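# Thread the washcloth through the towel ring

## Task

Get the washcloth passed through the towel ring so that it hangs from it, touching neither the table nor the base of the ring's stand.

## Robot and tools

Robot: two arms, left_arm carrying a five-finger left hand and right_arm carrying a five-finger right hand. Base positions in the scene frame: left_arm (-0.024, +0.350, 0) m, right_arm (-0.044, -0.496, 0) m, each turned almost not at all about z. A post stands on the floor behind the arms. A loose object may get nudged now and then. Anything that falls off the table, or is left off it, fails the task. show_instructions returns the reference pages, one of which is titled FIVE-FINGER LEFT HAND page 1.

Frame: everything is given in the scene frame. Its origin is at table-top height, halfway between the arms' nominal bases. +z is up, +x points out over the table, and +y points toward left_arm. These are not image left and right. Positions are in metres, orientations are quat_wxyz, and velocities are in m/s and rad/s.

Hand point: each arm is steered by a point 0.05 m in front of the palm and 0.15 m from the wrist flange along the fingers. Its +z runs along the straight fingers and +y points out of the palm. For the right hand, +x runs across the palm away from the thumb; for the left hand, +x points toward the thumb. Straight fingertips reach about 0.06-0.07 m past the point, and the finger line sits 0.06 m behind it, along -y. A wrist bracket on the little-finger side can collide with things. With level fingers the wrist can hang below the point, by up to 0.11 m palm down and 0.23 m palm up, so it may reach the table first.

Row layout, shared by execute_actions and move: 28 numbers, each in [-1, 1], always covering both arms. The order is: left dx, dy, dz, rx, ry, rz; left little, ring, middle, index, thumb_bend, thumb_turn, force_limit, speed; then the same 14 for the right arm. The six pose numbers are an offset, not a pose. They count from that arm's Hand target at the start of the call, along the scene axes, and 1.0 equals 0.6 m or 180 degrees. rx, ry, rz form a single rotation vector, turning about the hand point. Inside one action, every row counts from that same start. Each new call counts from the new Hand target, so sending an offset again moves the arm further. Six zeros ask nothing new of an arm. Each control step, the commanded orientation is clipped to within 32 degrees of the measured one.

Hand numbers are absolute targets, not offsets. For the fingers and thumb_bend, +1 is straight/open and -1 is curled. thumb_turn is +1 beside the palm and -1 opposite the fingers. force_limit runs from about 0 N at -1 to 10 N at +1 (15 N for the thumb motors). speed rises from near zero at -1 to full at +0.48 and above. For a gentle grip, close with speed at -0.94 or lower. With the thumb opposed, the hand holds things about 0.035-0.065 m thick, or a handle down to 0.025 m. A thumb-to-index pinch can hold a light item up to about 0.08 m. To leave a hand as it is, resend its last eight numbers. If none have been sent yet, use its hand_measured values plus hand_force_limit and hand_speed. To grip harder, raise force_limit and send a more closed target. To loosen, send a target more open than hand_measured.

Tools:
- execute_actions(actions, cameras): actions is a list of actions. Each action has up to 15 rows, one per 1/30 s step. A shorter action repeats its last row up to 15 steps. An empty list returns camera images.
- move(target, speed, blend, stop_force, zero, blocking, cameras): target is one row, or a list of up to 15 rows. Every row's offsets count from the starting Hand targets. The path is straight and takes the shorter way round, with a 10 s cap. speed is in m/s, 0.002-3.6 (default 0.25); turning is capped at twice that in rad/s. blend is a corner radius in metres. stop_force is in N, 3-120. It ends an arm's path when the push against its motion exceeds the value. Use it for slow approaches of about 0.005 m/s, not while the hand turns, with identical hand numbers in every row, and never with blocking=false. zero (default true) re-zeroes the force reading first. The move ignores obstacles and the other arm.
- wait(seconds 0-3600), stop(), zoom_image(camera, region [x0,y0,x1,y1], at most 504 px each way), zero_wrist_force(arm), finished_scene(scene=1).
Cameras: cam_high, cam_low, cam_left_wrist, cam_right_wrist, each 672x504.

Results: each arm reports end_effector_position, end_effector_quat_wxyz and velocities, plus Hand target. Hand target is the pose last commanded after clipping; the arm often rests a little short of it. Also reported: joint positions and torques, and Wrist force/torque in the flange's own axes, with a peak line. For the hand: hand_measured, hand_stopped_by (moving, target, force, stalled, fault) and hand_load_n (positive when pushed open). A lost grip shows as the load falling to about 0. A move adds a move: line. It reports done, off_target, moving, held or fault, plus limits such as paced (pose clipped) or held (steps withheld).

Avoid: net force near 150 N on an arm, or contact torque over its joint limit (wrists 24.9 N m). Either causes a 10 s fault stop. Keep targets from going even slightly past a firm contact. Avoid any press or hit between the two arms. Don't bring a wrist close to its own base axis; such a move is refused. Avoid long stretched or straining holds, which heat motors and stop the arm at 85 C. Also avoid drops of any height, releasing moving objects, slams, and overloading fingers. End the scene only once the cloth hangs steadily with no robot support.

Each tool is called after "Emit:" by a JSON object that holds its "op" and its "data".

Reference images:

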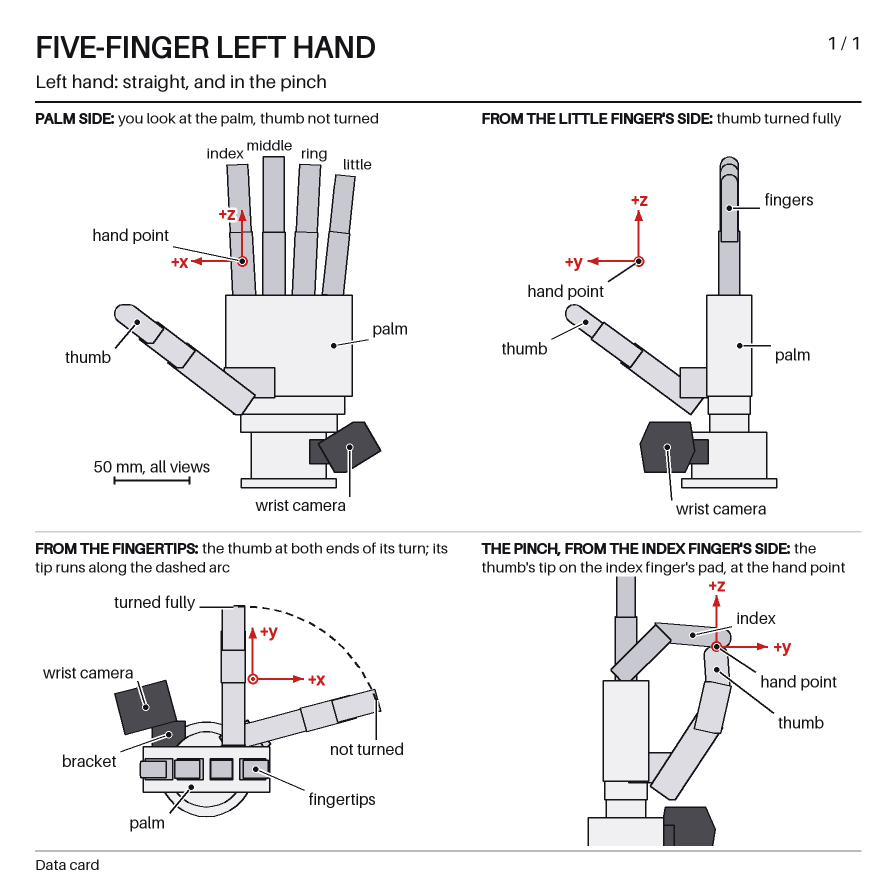

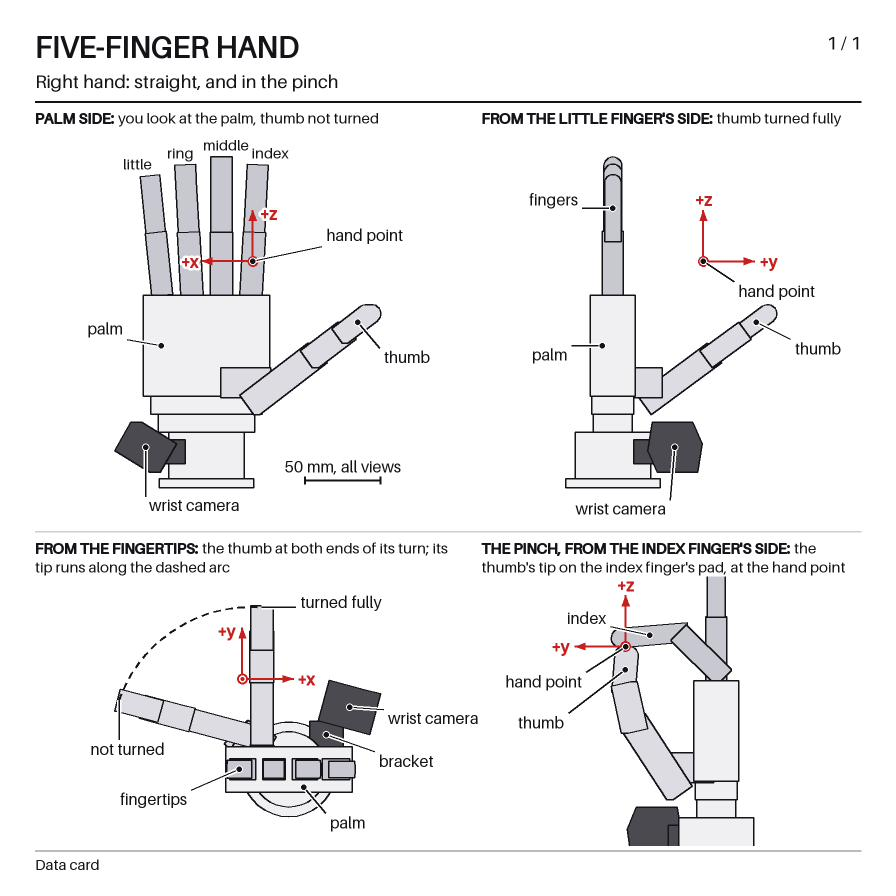

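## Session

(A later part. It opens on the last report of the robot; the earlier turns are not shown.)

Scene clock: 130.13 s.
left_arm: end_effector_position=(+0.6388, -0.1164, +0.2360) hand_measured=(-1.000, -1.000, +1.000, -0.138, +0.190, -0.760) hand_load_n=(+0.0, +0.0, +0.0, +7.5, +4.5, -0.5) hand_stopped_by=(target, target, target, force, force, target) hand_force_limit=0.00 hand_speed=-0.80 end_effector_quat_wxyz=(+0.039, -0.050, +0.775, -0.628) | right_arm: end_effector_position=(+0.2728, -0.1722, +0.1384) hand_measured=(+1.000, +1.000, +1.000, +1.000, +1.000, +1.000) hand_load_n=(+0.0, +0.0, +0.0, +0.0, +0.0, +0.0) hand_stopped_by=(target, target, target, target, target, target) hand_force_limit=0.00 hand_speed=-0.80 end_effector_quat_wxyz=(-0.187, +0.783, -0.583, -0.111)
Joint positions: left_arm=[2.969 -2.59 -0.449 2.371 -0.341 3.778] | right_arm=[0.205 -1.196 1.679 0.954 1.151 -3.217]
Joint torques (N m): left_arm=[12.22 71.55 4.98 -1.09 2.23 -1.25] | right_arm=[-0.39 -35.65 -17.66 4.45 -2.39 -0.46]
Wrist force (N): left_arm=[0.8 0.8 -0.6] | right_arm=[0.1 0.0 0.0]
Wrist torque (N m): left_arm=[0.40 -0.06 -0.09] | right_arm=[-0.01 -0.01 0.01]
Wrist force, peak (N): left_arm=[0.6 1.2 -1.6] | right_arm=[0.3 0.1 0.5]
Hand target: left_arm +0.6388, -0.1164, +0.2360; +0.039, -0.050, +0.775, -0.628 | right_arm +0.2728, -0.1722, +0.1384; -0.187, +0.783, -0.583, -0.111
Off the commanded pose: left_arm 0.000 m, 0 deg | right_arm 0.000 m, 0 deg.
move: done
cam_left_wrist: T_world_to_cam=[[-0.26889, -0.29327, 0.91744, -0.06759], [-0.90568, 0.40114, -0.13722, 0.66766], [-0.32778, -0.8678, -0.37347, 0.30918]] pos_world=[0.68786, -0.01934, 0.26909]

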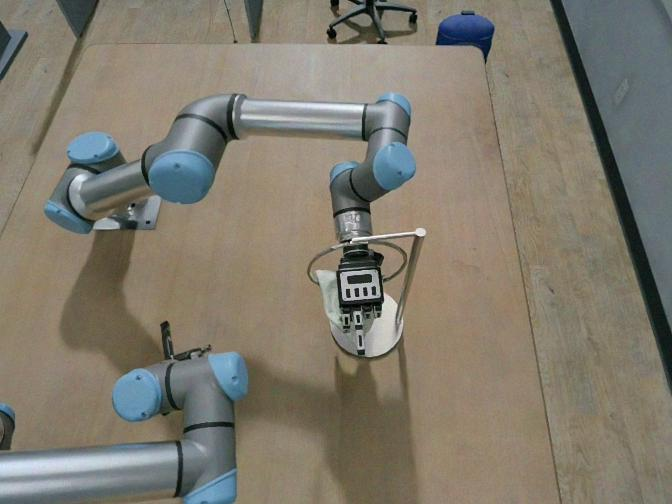

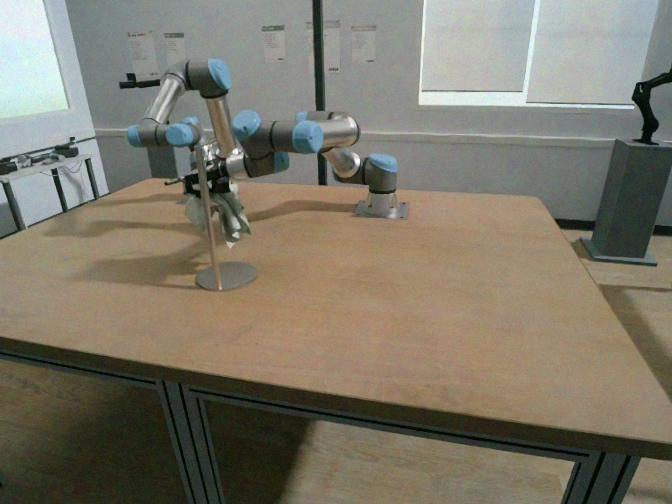

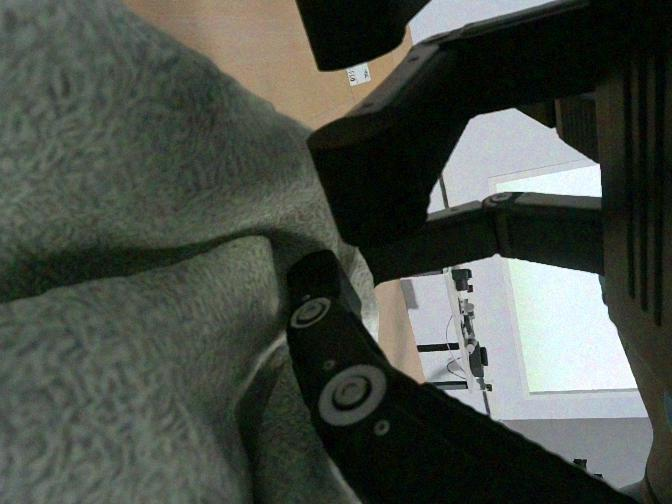

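Emit:
{"op": "move", "data": {"target": [0, 0, -0.04, 0, 0, 0, -1, -1, 1, -0.14, 0.1, -0.76, 0.0, -0.8, 0,0,0,0,0,0, 1,1,1,1,1,1,0,-0.8], "speed": 0.04, "stop_force": 10, "cameras": ["cam_high", "cam_low", "cam_left_wrist"]}}

Emit:
{"op": "zoom_image", "data": {"camera": "cam_low", "region": [160, 110, 320, 270]}}

Emit:
{"op": "zoom_image", "data": {"camera": "cam_high", "region": [280, 200, 440, 360]}}

Scene clock: 133.73 s.
left_arm: end_effector_position=(+0.6388, -0.1164, +0.2121) hand_measured=(-1.000, -1.000, +1.000, -0.138, +0.190, -0.760) hand_load_n=(+0.0, +0.0, +0.0, +7.5, +4.5, -0.5) hand_stopped_by=(target, target, target, force, force, target) hand_force_limit=0.00 hand_speed=-0.80 end_effector_quat_wxyz=(+0.039, -0.050, +0.775, -0.628) | right_arm: end_effector_position=(+0.2728, -0.1722, +0.1384) hand_measured=(+1.000, +1.000, +1.000, +1.000, +1.000, +1.000) hand_load_n=(+0.0, +0.0, +0.0, +0.0, +0.0, +0.0) hand_stopped_by=(target, target, target, target, target, target) hand_force_limit=0.00 hand_speed=-0.80 end_effector_quat_wxyz=(-0.187, +0.783, -0.583, -0.111)
Joint positions: left_arm=[2.969 -2.582 -0.526 2.44 -0.341 3.778] | right_arm=[0.205 -1.196 1.679 0.954 1.151 -3.217]
Joint torques (N m): left_arm=[8.01 50.37 31.56 -2.84 -0.36 1.01] | right_arm=[-0.3 -34.21 -19.13 4.18 -2.24 -0.38]
Wrist force (N): left_arm=[0.7 0.6 -0.6] | right_arm=[0.0 0.2 0.0]
Wrist torque (N m): left_arm=[0.37 -0.04 -0.01] | right_arm=[0.03 0.01 0.02]
Wrist force, peak (N): left_arm=[1.1 0.9 -0.7] | right_arm=[0.5 0.5 0.3]
Hand target: left_arm +0.6388, -0.1164, +0.2120; +0.039, -0.050, +0.775, -0.628 | right_arm +0.2728, -0.1722, +0.1384; -0.187, +0.783, -0.583, -0.111
Off the commanded pose: left_arm 0.000 m, 0 deg | right_arm 0.000 m, 0 deg.
move: done
cam_left_wrist: T_world_to_cam=[[-0.269, -0.29325, 0.91741, -0.04549], [-0.90568, 0.40109, -0.13736, 0.6644], [-0.32769, -0.86783, -0.37348, 0.30015]] pos_world=[0.68786, -0.01934, 0.24509]

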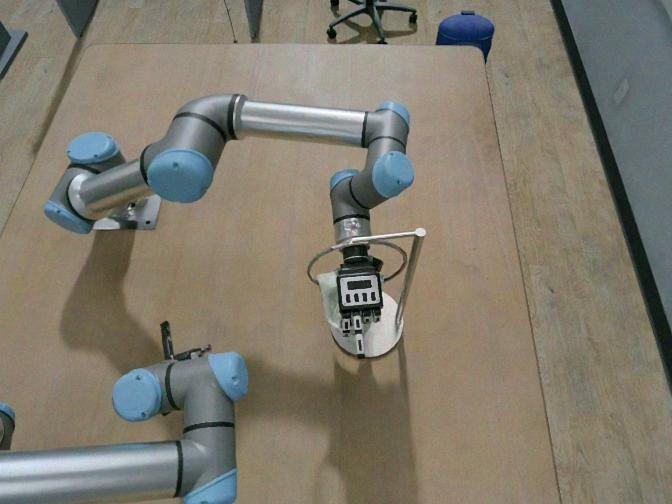

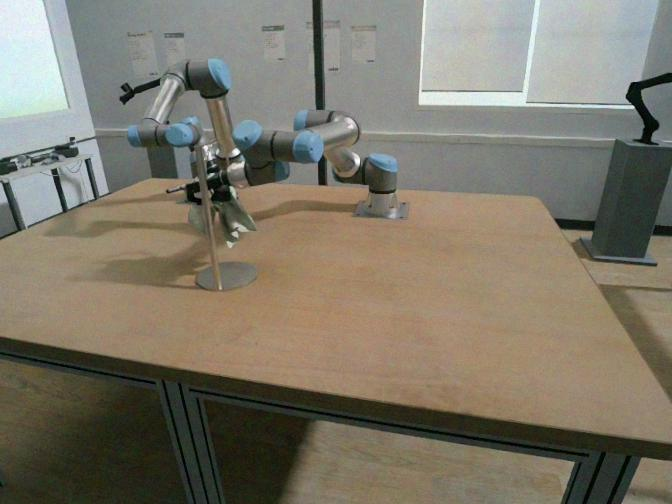

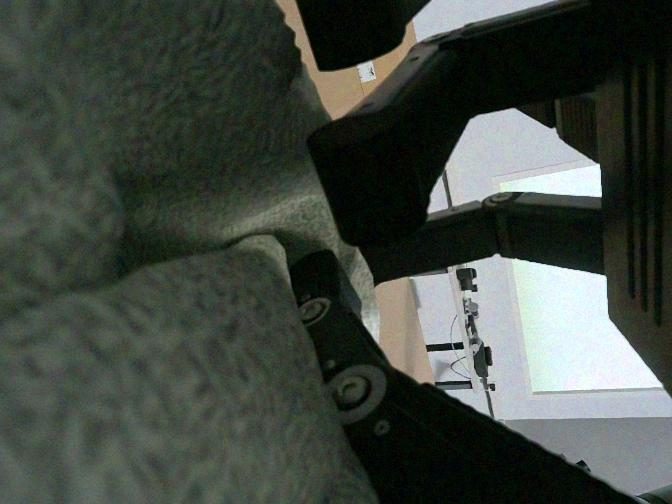

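Scaled by 3.150 from the camera's image (finer frame: 960x720).

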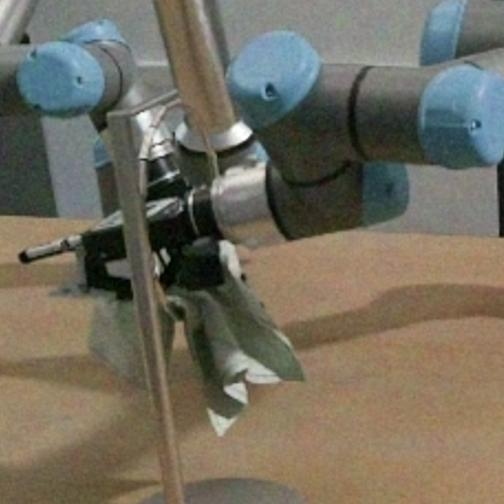

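Scaled by 3.150 from the camera's image (finer frame: 960x720).

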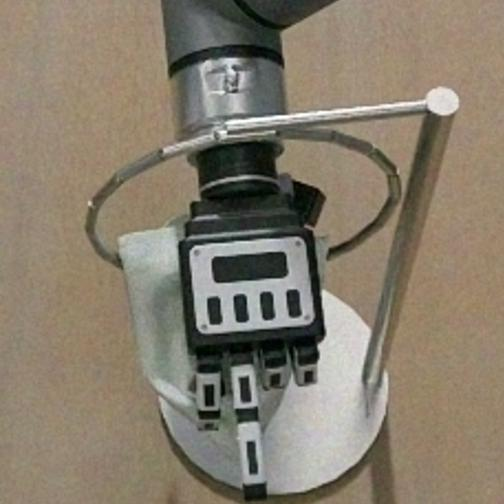

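Emit:
{"op": "move", "data": {"target": [0, 0, 0, 0, 0, 0, -1, -1, 1, 0.3, 0.1, -0.76, 0.0, -0.85, 0,0,0,0,0,0, 1,1,1,1,1,1,0,-0.8], "cameras": ["cam_high", "cam_low", "cam_left_wrist"]}}

Emit:
{"op": "zoom_image", "data": {"camera": "cam_low", "region": [160, 110, 320, 270]}}

Emit:
{"op": "zoom_image", "data": {"camera": "cam_high", "region": [280, 200, 440, 360]}}

Scene clock: 135.50 s.
left_arm: end_effector_position=(+0.6388, -0.1164, +0.2120) hand_measured=(-1.000, -1.000, +1.000, +0.300, +0.190, -0.760) hand_load_n=(+0.0, +0.0, +0.0, +0.0, +0.0, +0.0) hand_stopped_by=(target, target, target, target, force, target) hand_force_limit=0.00 hand_speed=-0.85 end_effector_quat_wxyz=(+0.039, -0.050, +0.775, -0.628) | right_arm: end_effector_position=(+0.2728, -0.1722, +0.1384) hand_measured=(+1.000, +1.000, +1.000, +1.000, +1.000, +1.000) hand_load_n=(+0.0, +0.0, +0.0, +0.0, -0.5, +0.0) hand_stopped_by=(target, target, target, target, target, target) hand_force_limit=0.00 hand_speed=-0.80 end_effector_quat_wxyz=(-0.187, +0.783, -0.583, -0.111)
Joint positions: left_arm=[2.969 -2.582 -0.526 2.44 -0.341 3.778] | right_arm=[0.205 -1.196 1.679 0.954 1.151 -3.217]
Joint torques (N m): left_arm=[8.97 47.42 31.83 -2.71 -0.36 1.09] | right_arm=[0.16 -34.75 -18.63 4.39 -2.44 -0.51]
Wrist force (N): left_arm=[0.8 0.6 -0.3] | right_arm=[0.2 0.0 0.1]
Wrist torque (N m): left_arm=[0.37 -0.04 0.00] | right_arm=[0.01 -0.04 0.01]
Wrist force, peak (N): left_arm=[1.1 0.6 -0.6] | right_arm=[0.5 0.3 0.2]
Hand target: left_arm +0.6388, -0.1164, +0.2120; +0.039, -0.050, +0.775, -0.628 | right_arm +0.2728, -0.1722, +0.1384; -0.187, +0.783, -0.583, -0.111
Off the commanded pose: left_arm 0.000 m, 0 deg | right_arm 0.000 m, 0 deg.
move: done
cam_left_wrist: T_world_to_cam=[[-0.26897, -0.29324, 0.91742, -0.04551], [-0.90566, 0.40116, -0.1373, 0.66438], [-0.32777, -0.8678, -0.37347, 0.30021]] pos_world=[0.68786, -0.01934, 0.24509]

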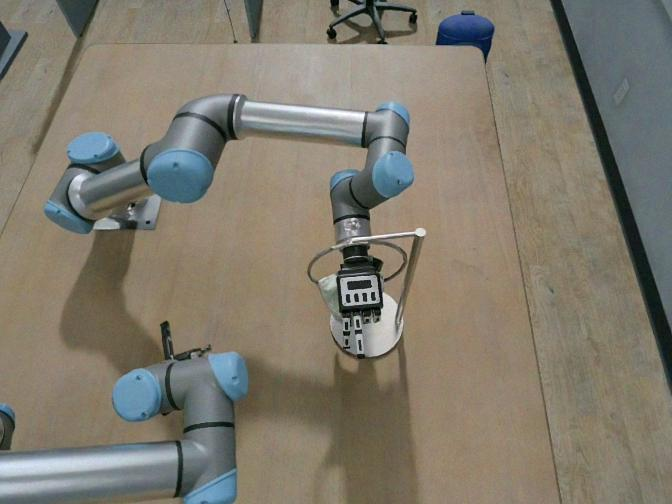

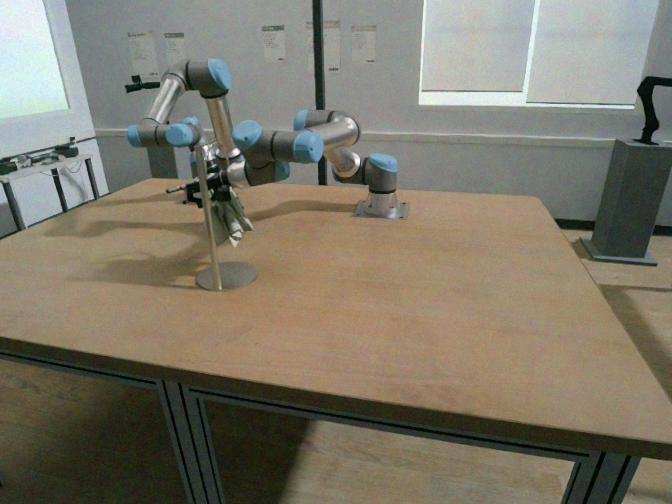

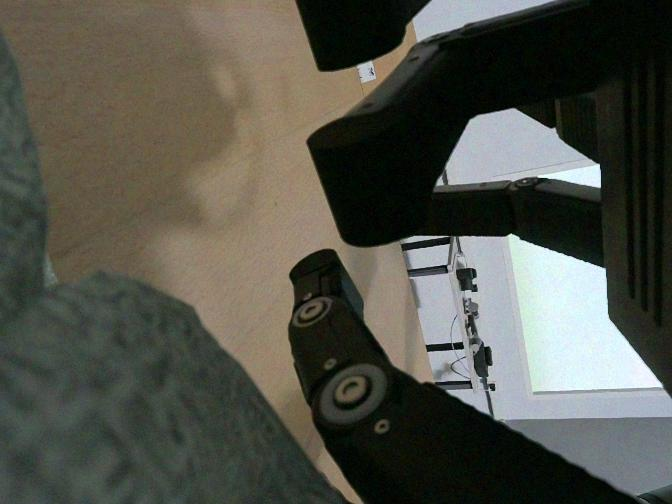

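Scaled by 3.150 from the camera's image (finer frame: 960x720).

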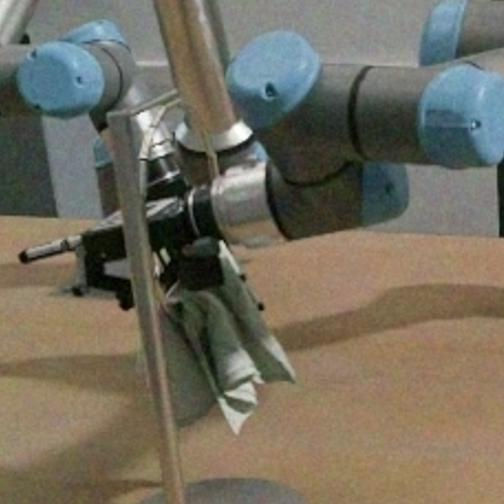

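Scaled by 3.150 from the camera's image (finer frame: 960x720).

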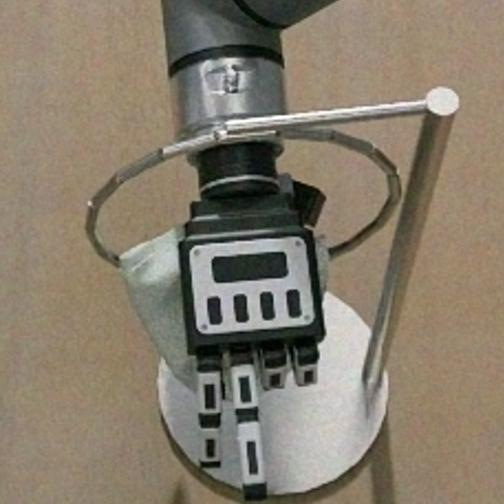

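Emit:
{"op": "move", "data": {"target": [0, 0, 0.0517, 0, 0, 0, -1, -1, 1, 1, -0.1, -0.76, 0.0, -0.6, 0,0,0,0,0,0, 1,1,1,1,1,1,0,-0.8], "speed": 0.04, "cameras": ["cam_high", "cam_low", "cam_left_wrist"]}}

Emit:
{"op": "zoom_image", "data": {"camera": "cam_low", "region": [160, 110, 320, 270]}}

Emit:
{"op": "zoom_image", "data": {"camera": "cam_high", "region": [280, 200, 440, 360]}}

Scene clock: 137.17 s.
left_arm: end_effector_position=(+0.6389, -0.1163, +0.2430) hand_measured=(-1.000, -1.000, +1.000, +1.000, -0.100, -0.760) hand_load_n=(+0.0, +0.0, +0.0, +0.0, +0.5, +0.0) hand_stopped_by=(target, target, target, target, target, target) hand_force_limit=0.00 hand_speed=-0.60 end_effector_quat_wxyz=(+0.039, -0.050, +0.775, -0.628) | right_arm: end_effector_position=(+0.2728, -0.1722, +0.1384) hand_measured=(+1.000, +1.000, +1.000, +1.000, +1.000, +1.000) hand_load_n=(+0.0, +0.0, +0.0, +0.0, +0.0, +0.0) hand_stopped_by=(target, target, target, target, target, target) hand_force_limit=0.00 hand_speed=-0.80 end_effector_quat_wxyz=(-0.187, +0.783, -0.583, -0.111)
Joint positions: left_arm=[2.969 -2.595 -0.422 2.349 -0.341 3.778] | right_arm=[0.205 -1.196 1.679 0.954 1.151 -3.217]
Joint torques (N m): left_arm=[9.31 54.77 6.9 0.96 1.91 1.18] | right_arm=[0.54 -34.53 -18.81 4.41 -2.49 -0.43]
Wrist force (N): left_arm=[0.8 0.9 -0.4] | right_arm=[0.3 0.1 0.2]
Wrist torque (N m): left_arm=[0.42 -0.05 -0.09] | right_arm=[0.01 -0.06 0.03]
Wrist force, peak (N): left_arm=[0.9 1.3 -0.1] | right_arm=[0.3 0.6 0.0]
Hand target: left_arm +0.6388, -0.1164, +0.2430; +0.039, -0.050, +0.775, -0.628 | right_arm +0.2728, -0.1722, +0.1384; -0.187, +0.783, -0.583, -0.111
Off the commanded pose: left_arm 0.000 m, 0 deg | right_arm 0.000 m, 0 deg.
move: done
cam_left_wrist: T_world_to_cam=[[-0.26899, -0.29335, 0.91738, -0.0739], [-0.90569, 0.40109, -0.1373, 0.66874], [-0.32767, -0.8678, -0.37357, 0.31178]] pos_world=[0.68796, -0.01934, 0.27609]

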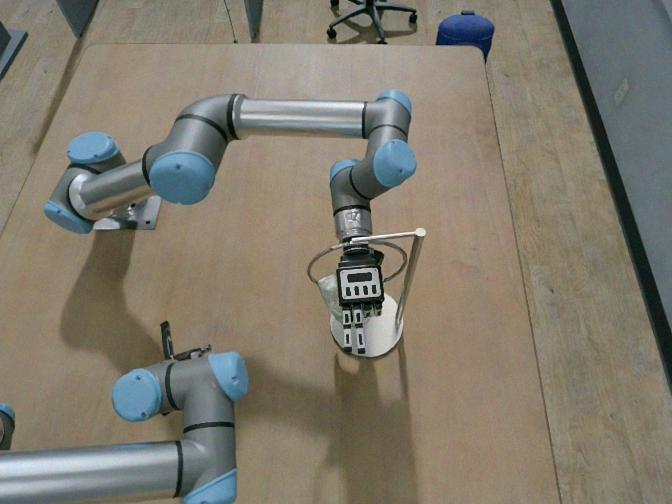

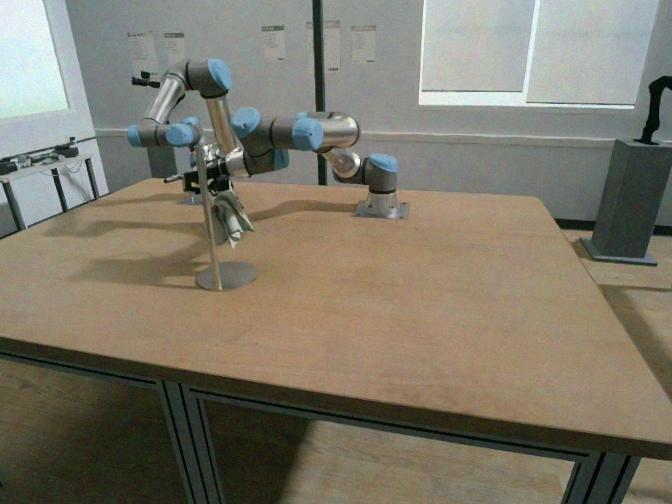

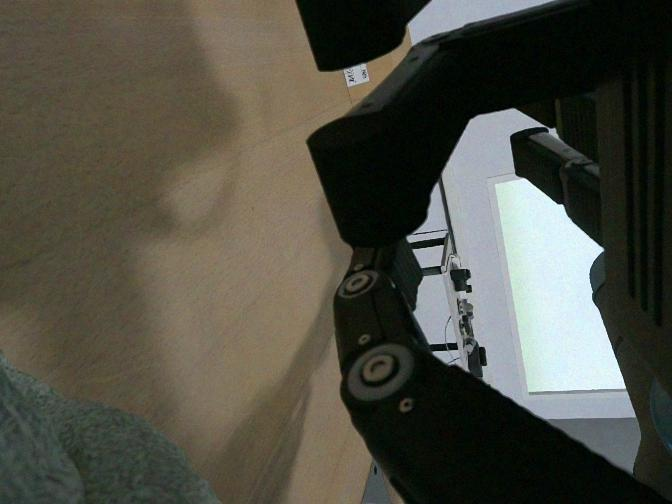

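Scaled by 3.150 from the camera's image (finer frame: 960x720).

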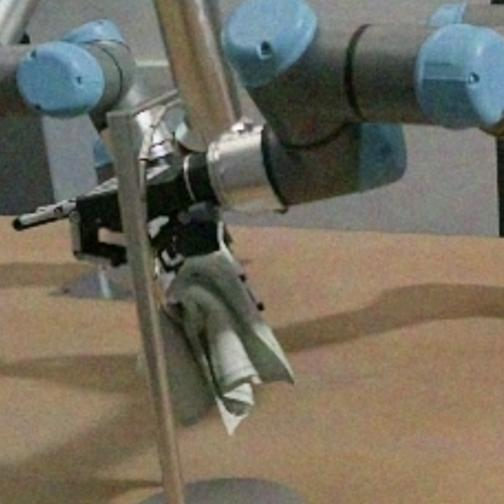

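Scaled by 3.150 from the camera's image (finer frame: 960x720).

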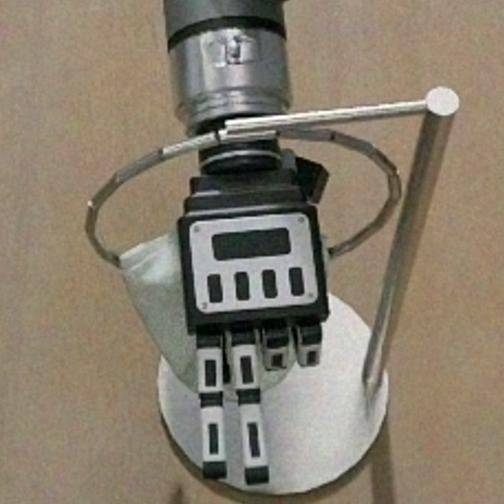

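Emit:
{"op": "move", "data": {"target": [[-0.0397, 0.3227, 0.0691, 0, 0, 0, -1, -1, 1, 1, -0.1, -0.76, 0.0, -0.6, 0,0,0,0,0,0, 1,1,1,1,1,1,0,-0.8],[-0.0702, 0.571, 0.1223, 0, 0, 0, -1, -1, 1, 1, -0.1, -0.76, 0.0, -0.6, 0,0,0,0,0,0, 1,1,1,1,1,1,0,-0.8]], "speed": [0.06, 0.15], "blend": [0.01, 0], "stop_force": 8, "cameras": ["cam_high", "cam_low", "cam_left_wrist"]}}

Emit:
{"op": "zoom_image", "data": {"camera": "cam_low", "region": [140, 120, 300, 300]}}

Emit:
{"op": "zoom_image", "data": {"camera": "cam_high", "region": [280, 200, 440, 360]}}

Scene clock: 143.00 s.
left_arm: end_effector_position=(+0.5967, +0.2262, +0.3164) hand_measured=(-1.000, -1.000, +1.000, +1.000, -0.100, -0.760) hand_load_n=(-0.5, +0.0, +0.0, +0.0, +0.5, +0.0) hand_stopped_by=(target, target, target, target, target, target) hand_force_limit=0.00 hand_speed=-0.60 end_effector_quat_wxyz=(+0.039, -0.050, +0.775, -0.628) | right_arm: end_effector_position=(+0.2728, -0.1722, +0.1384) hand_measured=(+1.000, +1.000, +1.000, +1.000, +1.000, +1.000) hand_load_n=(+0.0, +0.0, +0.0, +0.0, +0.0, +0.0) hand_stopped_by=(target, target, target, target, target, target) hand_force_limit=0.00 hand_speed=-0.80 end_effector_quat_wxyz=(-0.187, +0.783, -0.583, -0.111)
Joint positions: left_arm=[3.503 -2.368 -1.057 0.968 -0.334 5.623] | right_arm=[0.205 -1.196 1.679 0.954 1.151 -3.217]
Joint torques (N m): left_arm=[-5.53 38.64 30.44 -3.53 -0.45 1.37] | right_arm=[0.16 -34.75 -18.61 4.34 -2.45 -0.44]
Wrist force (N): left_arm=[0.6 0.7 -0.3] | right_arm=[0.1 -0.1 0.2]
Wrist torque (N m): left_arm=[0.38 -0.03 -0.03] | right_arm=[-0.02 -0.01 0.01]
Wrist force, peak (N): left_arm=[0.8 0.5 -1.7] | right_arm=[0.4 0.2 0.4]
Hand target: left_arm +0.5967, +0.2262, +0.3164; +0.039, -0.050, +0.775, -0.628 | right_arm +0.2728, -0.1722, +0.1384; -0.187, +0.783, -0.583, -0.111
Off the commanded pose: left_arm 0.000 m, 0 deg | right_arm 0.000 m, 0 deg.
move: done
cam_left_wrist: T_world_to_cam=[[-0.26897, -0.29324, 0.91742, -0.05215], [-0.90566, 0.40116, -0.1373, 0.50314], [-0.32777, -0.8678, -0.37347, 0.62271]] pos_world=[0.64576, 0.32326, 0.34949]

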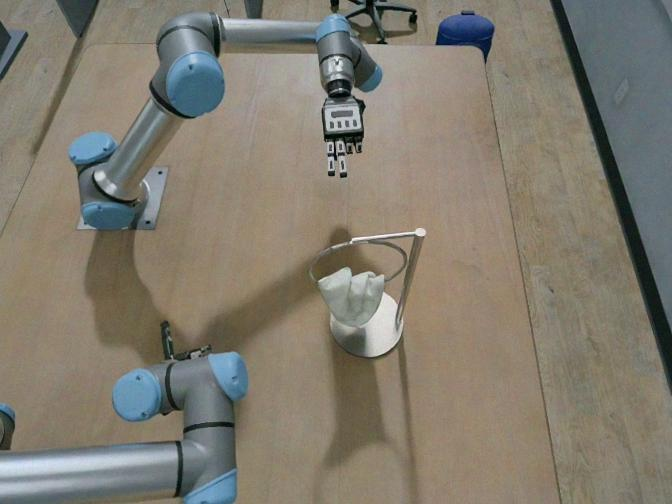

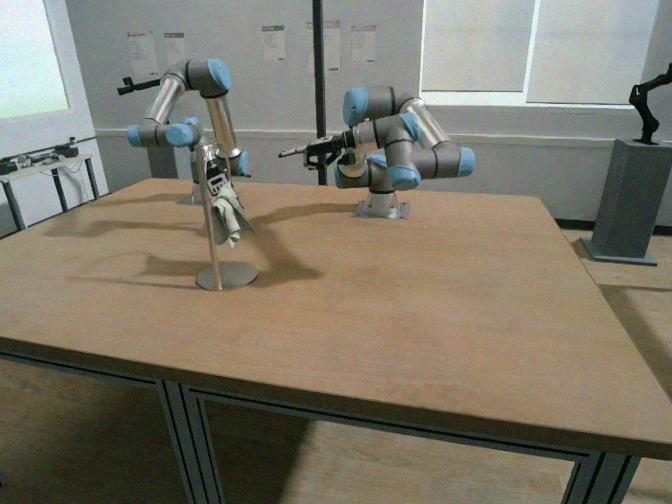

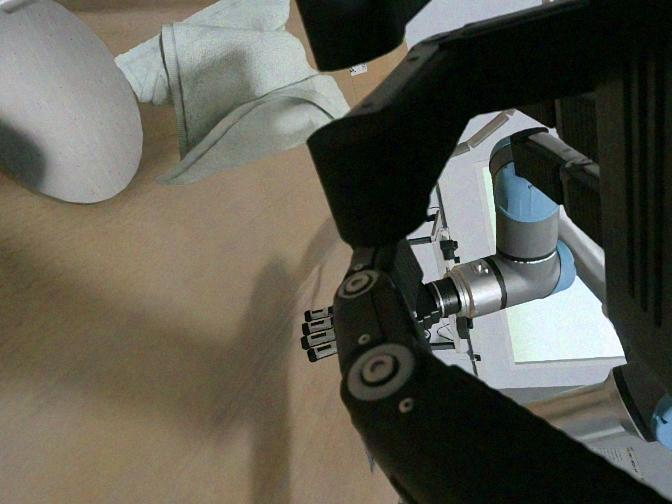

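Scaled by 2.800 from the camera's image (finer frame: 960x720).

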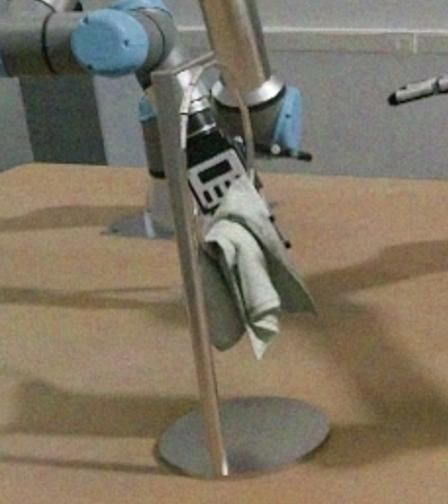

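Scaled by 3.150 from the camera's image (finer frame: 960x720).

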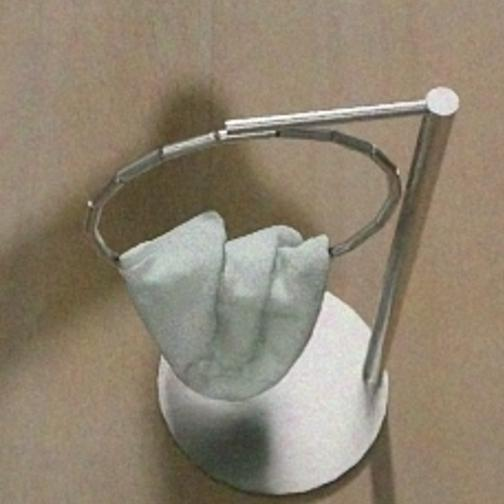

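Emit:
{"op": "wait", "data": {"seconds": 1.5, "cameras": ["cam_high", "cam_low"]}}

Emit:
{"op": "zoom_image", "data": {"camera": "cam_low", "region": [170, 130, 280, 300]}}

Emit:
{"op": "zoom_image", "data": {"camera": "cam_high", "region": [280, 200, 440, 360]}}

Scene clock: 144.83 s.
left_arm: end_effector_position=(+0.5967, +0.2262, +0.3164) hand_measured=(-1.000, -1.000, +1.000, +1.000, -0.100, -0.760) hand_load_n=(+0.0, +0.0, +0.0, +0.0, +0.0, +0.0) hand_stopped_by=(target, target, target, target, target, target) hand_force_limit=0.00 hand_speed=-0.60 end_effector_quat_wxyz=(+0.039, -0.050, +0.775, -0.628) | right_arm: end_effector_position=(+0.2728, -0.1722, +0.1384) hand_measured=(+1.000, +1.000, +1.000, +1.000, +1.000, +1.000) hand_load_n=(+0.0, +0.0, +0.0, +0.0, +0.0, +0.0) hand_stopped_by=(target, target, target, target, target, target) hand_force_limit=0.00 hand_speed=-0.80 end_effector_quat_wxyz=(-0.187, +0.783, -0.583, -0.111)
Joint positions: left_arm=[3.503 -2.368 -1.057 0.968 -0.334 5.623] | right_arm=[0.205 -1.196 1.679 0.954 1.151 -3.217]
Joint torques (N m): left_arm=[-2.49 38.89 30.19 -3.43 -0.47 1.38] | right_arm=[0.04 -35.62 -18.86 4.25 -2.5 -0.39]
Wrist force (N): left_arm=[0.8 0.6 -0.4] | right_arm=[0.3 0.0 0.2]
Wrist torque (N m): left_arm=[0.38 -0.06 -0.01] | right_arm=[-0.01 -0.04 0.02]
Wrist force, peak (N): left_arm=[1.0 0.7 -0.4] | right_arm=[0.4 0.0 0.7]
Hand target: left_arm +0.5967, +0.2262, +0.3164; +0.039, -0.050, +0.775, -0.628 | right_arm +0.2728, -0.1722, +0.1384; -0.187, +0.783, -0.583, -0.111
Off the commanded pose: left_arm 0.000 m, 0 deg | right_arm 0.000 m, 0 deg.
wait: 1.50 s; at rest from the start

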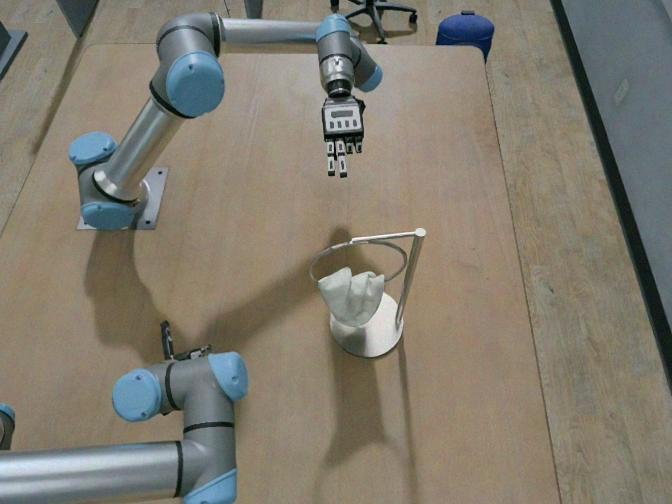

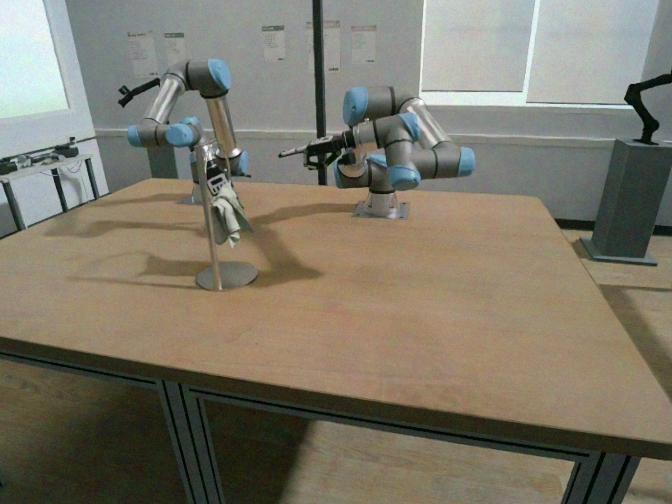

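Scaled by 2.965 from the camera's image (finer frame: 960x720).

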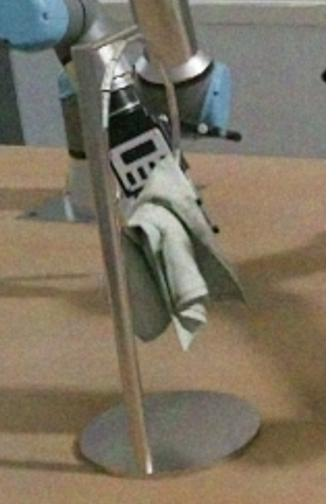

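Scaled by 3.150 from the camera's image (finer frame: 960x720).

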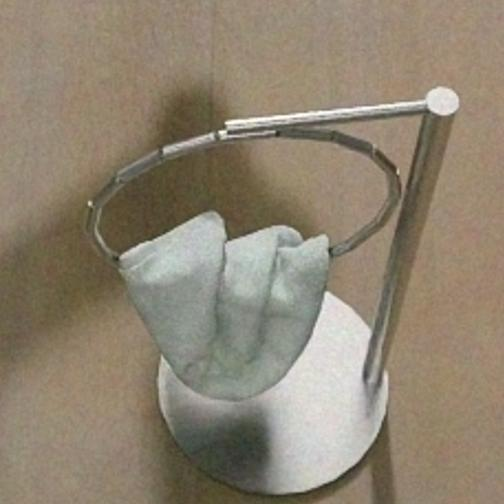

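Stable, clear of the table and base, and the robot is not touching it.

Emit:
{"op": "finished_scene", "data": {}}

The scene is finished: the task was done.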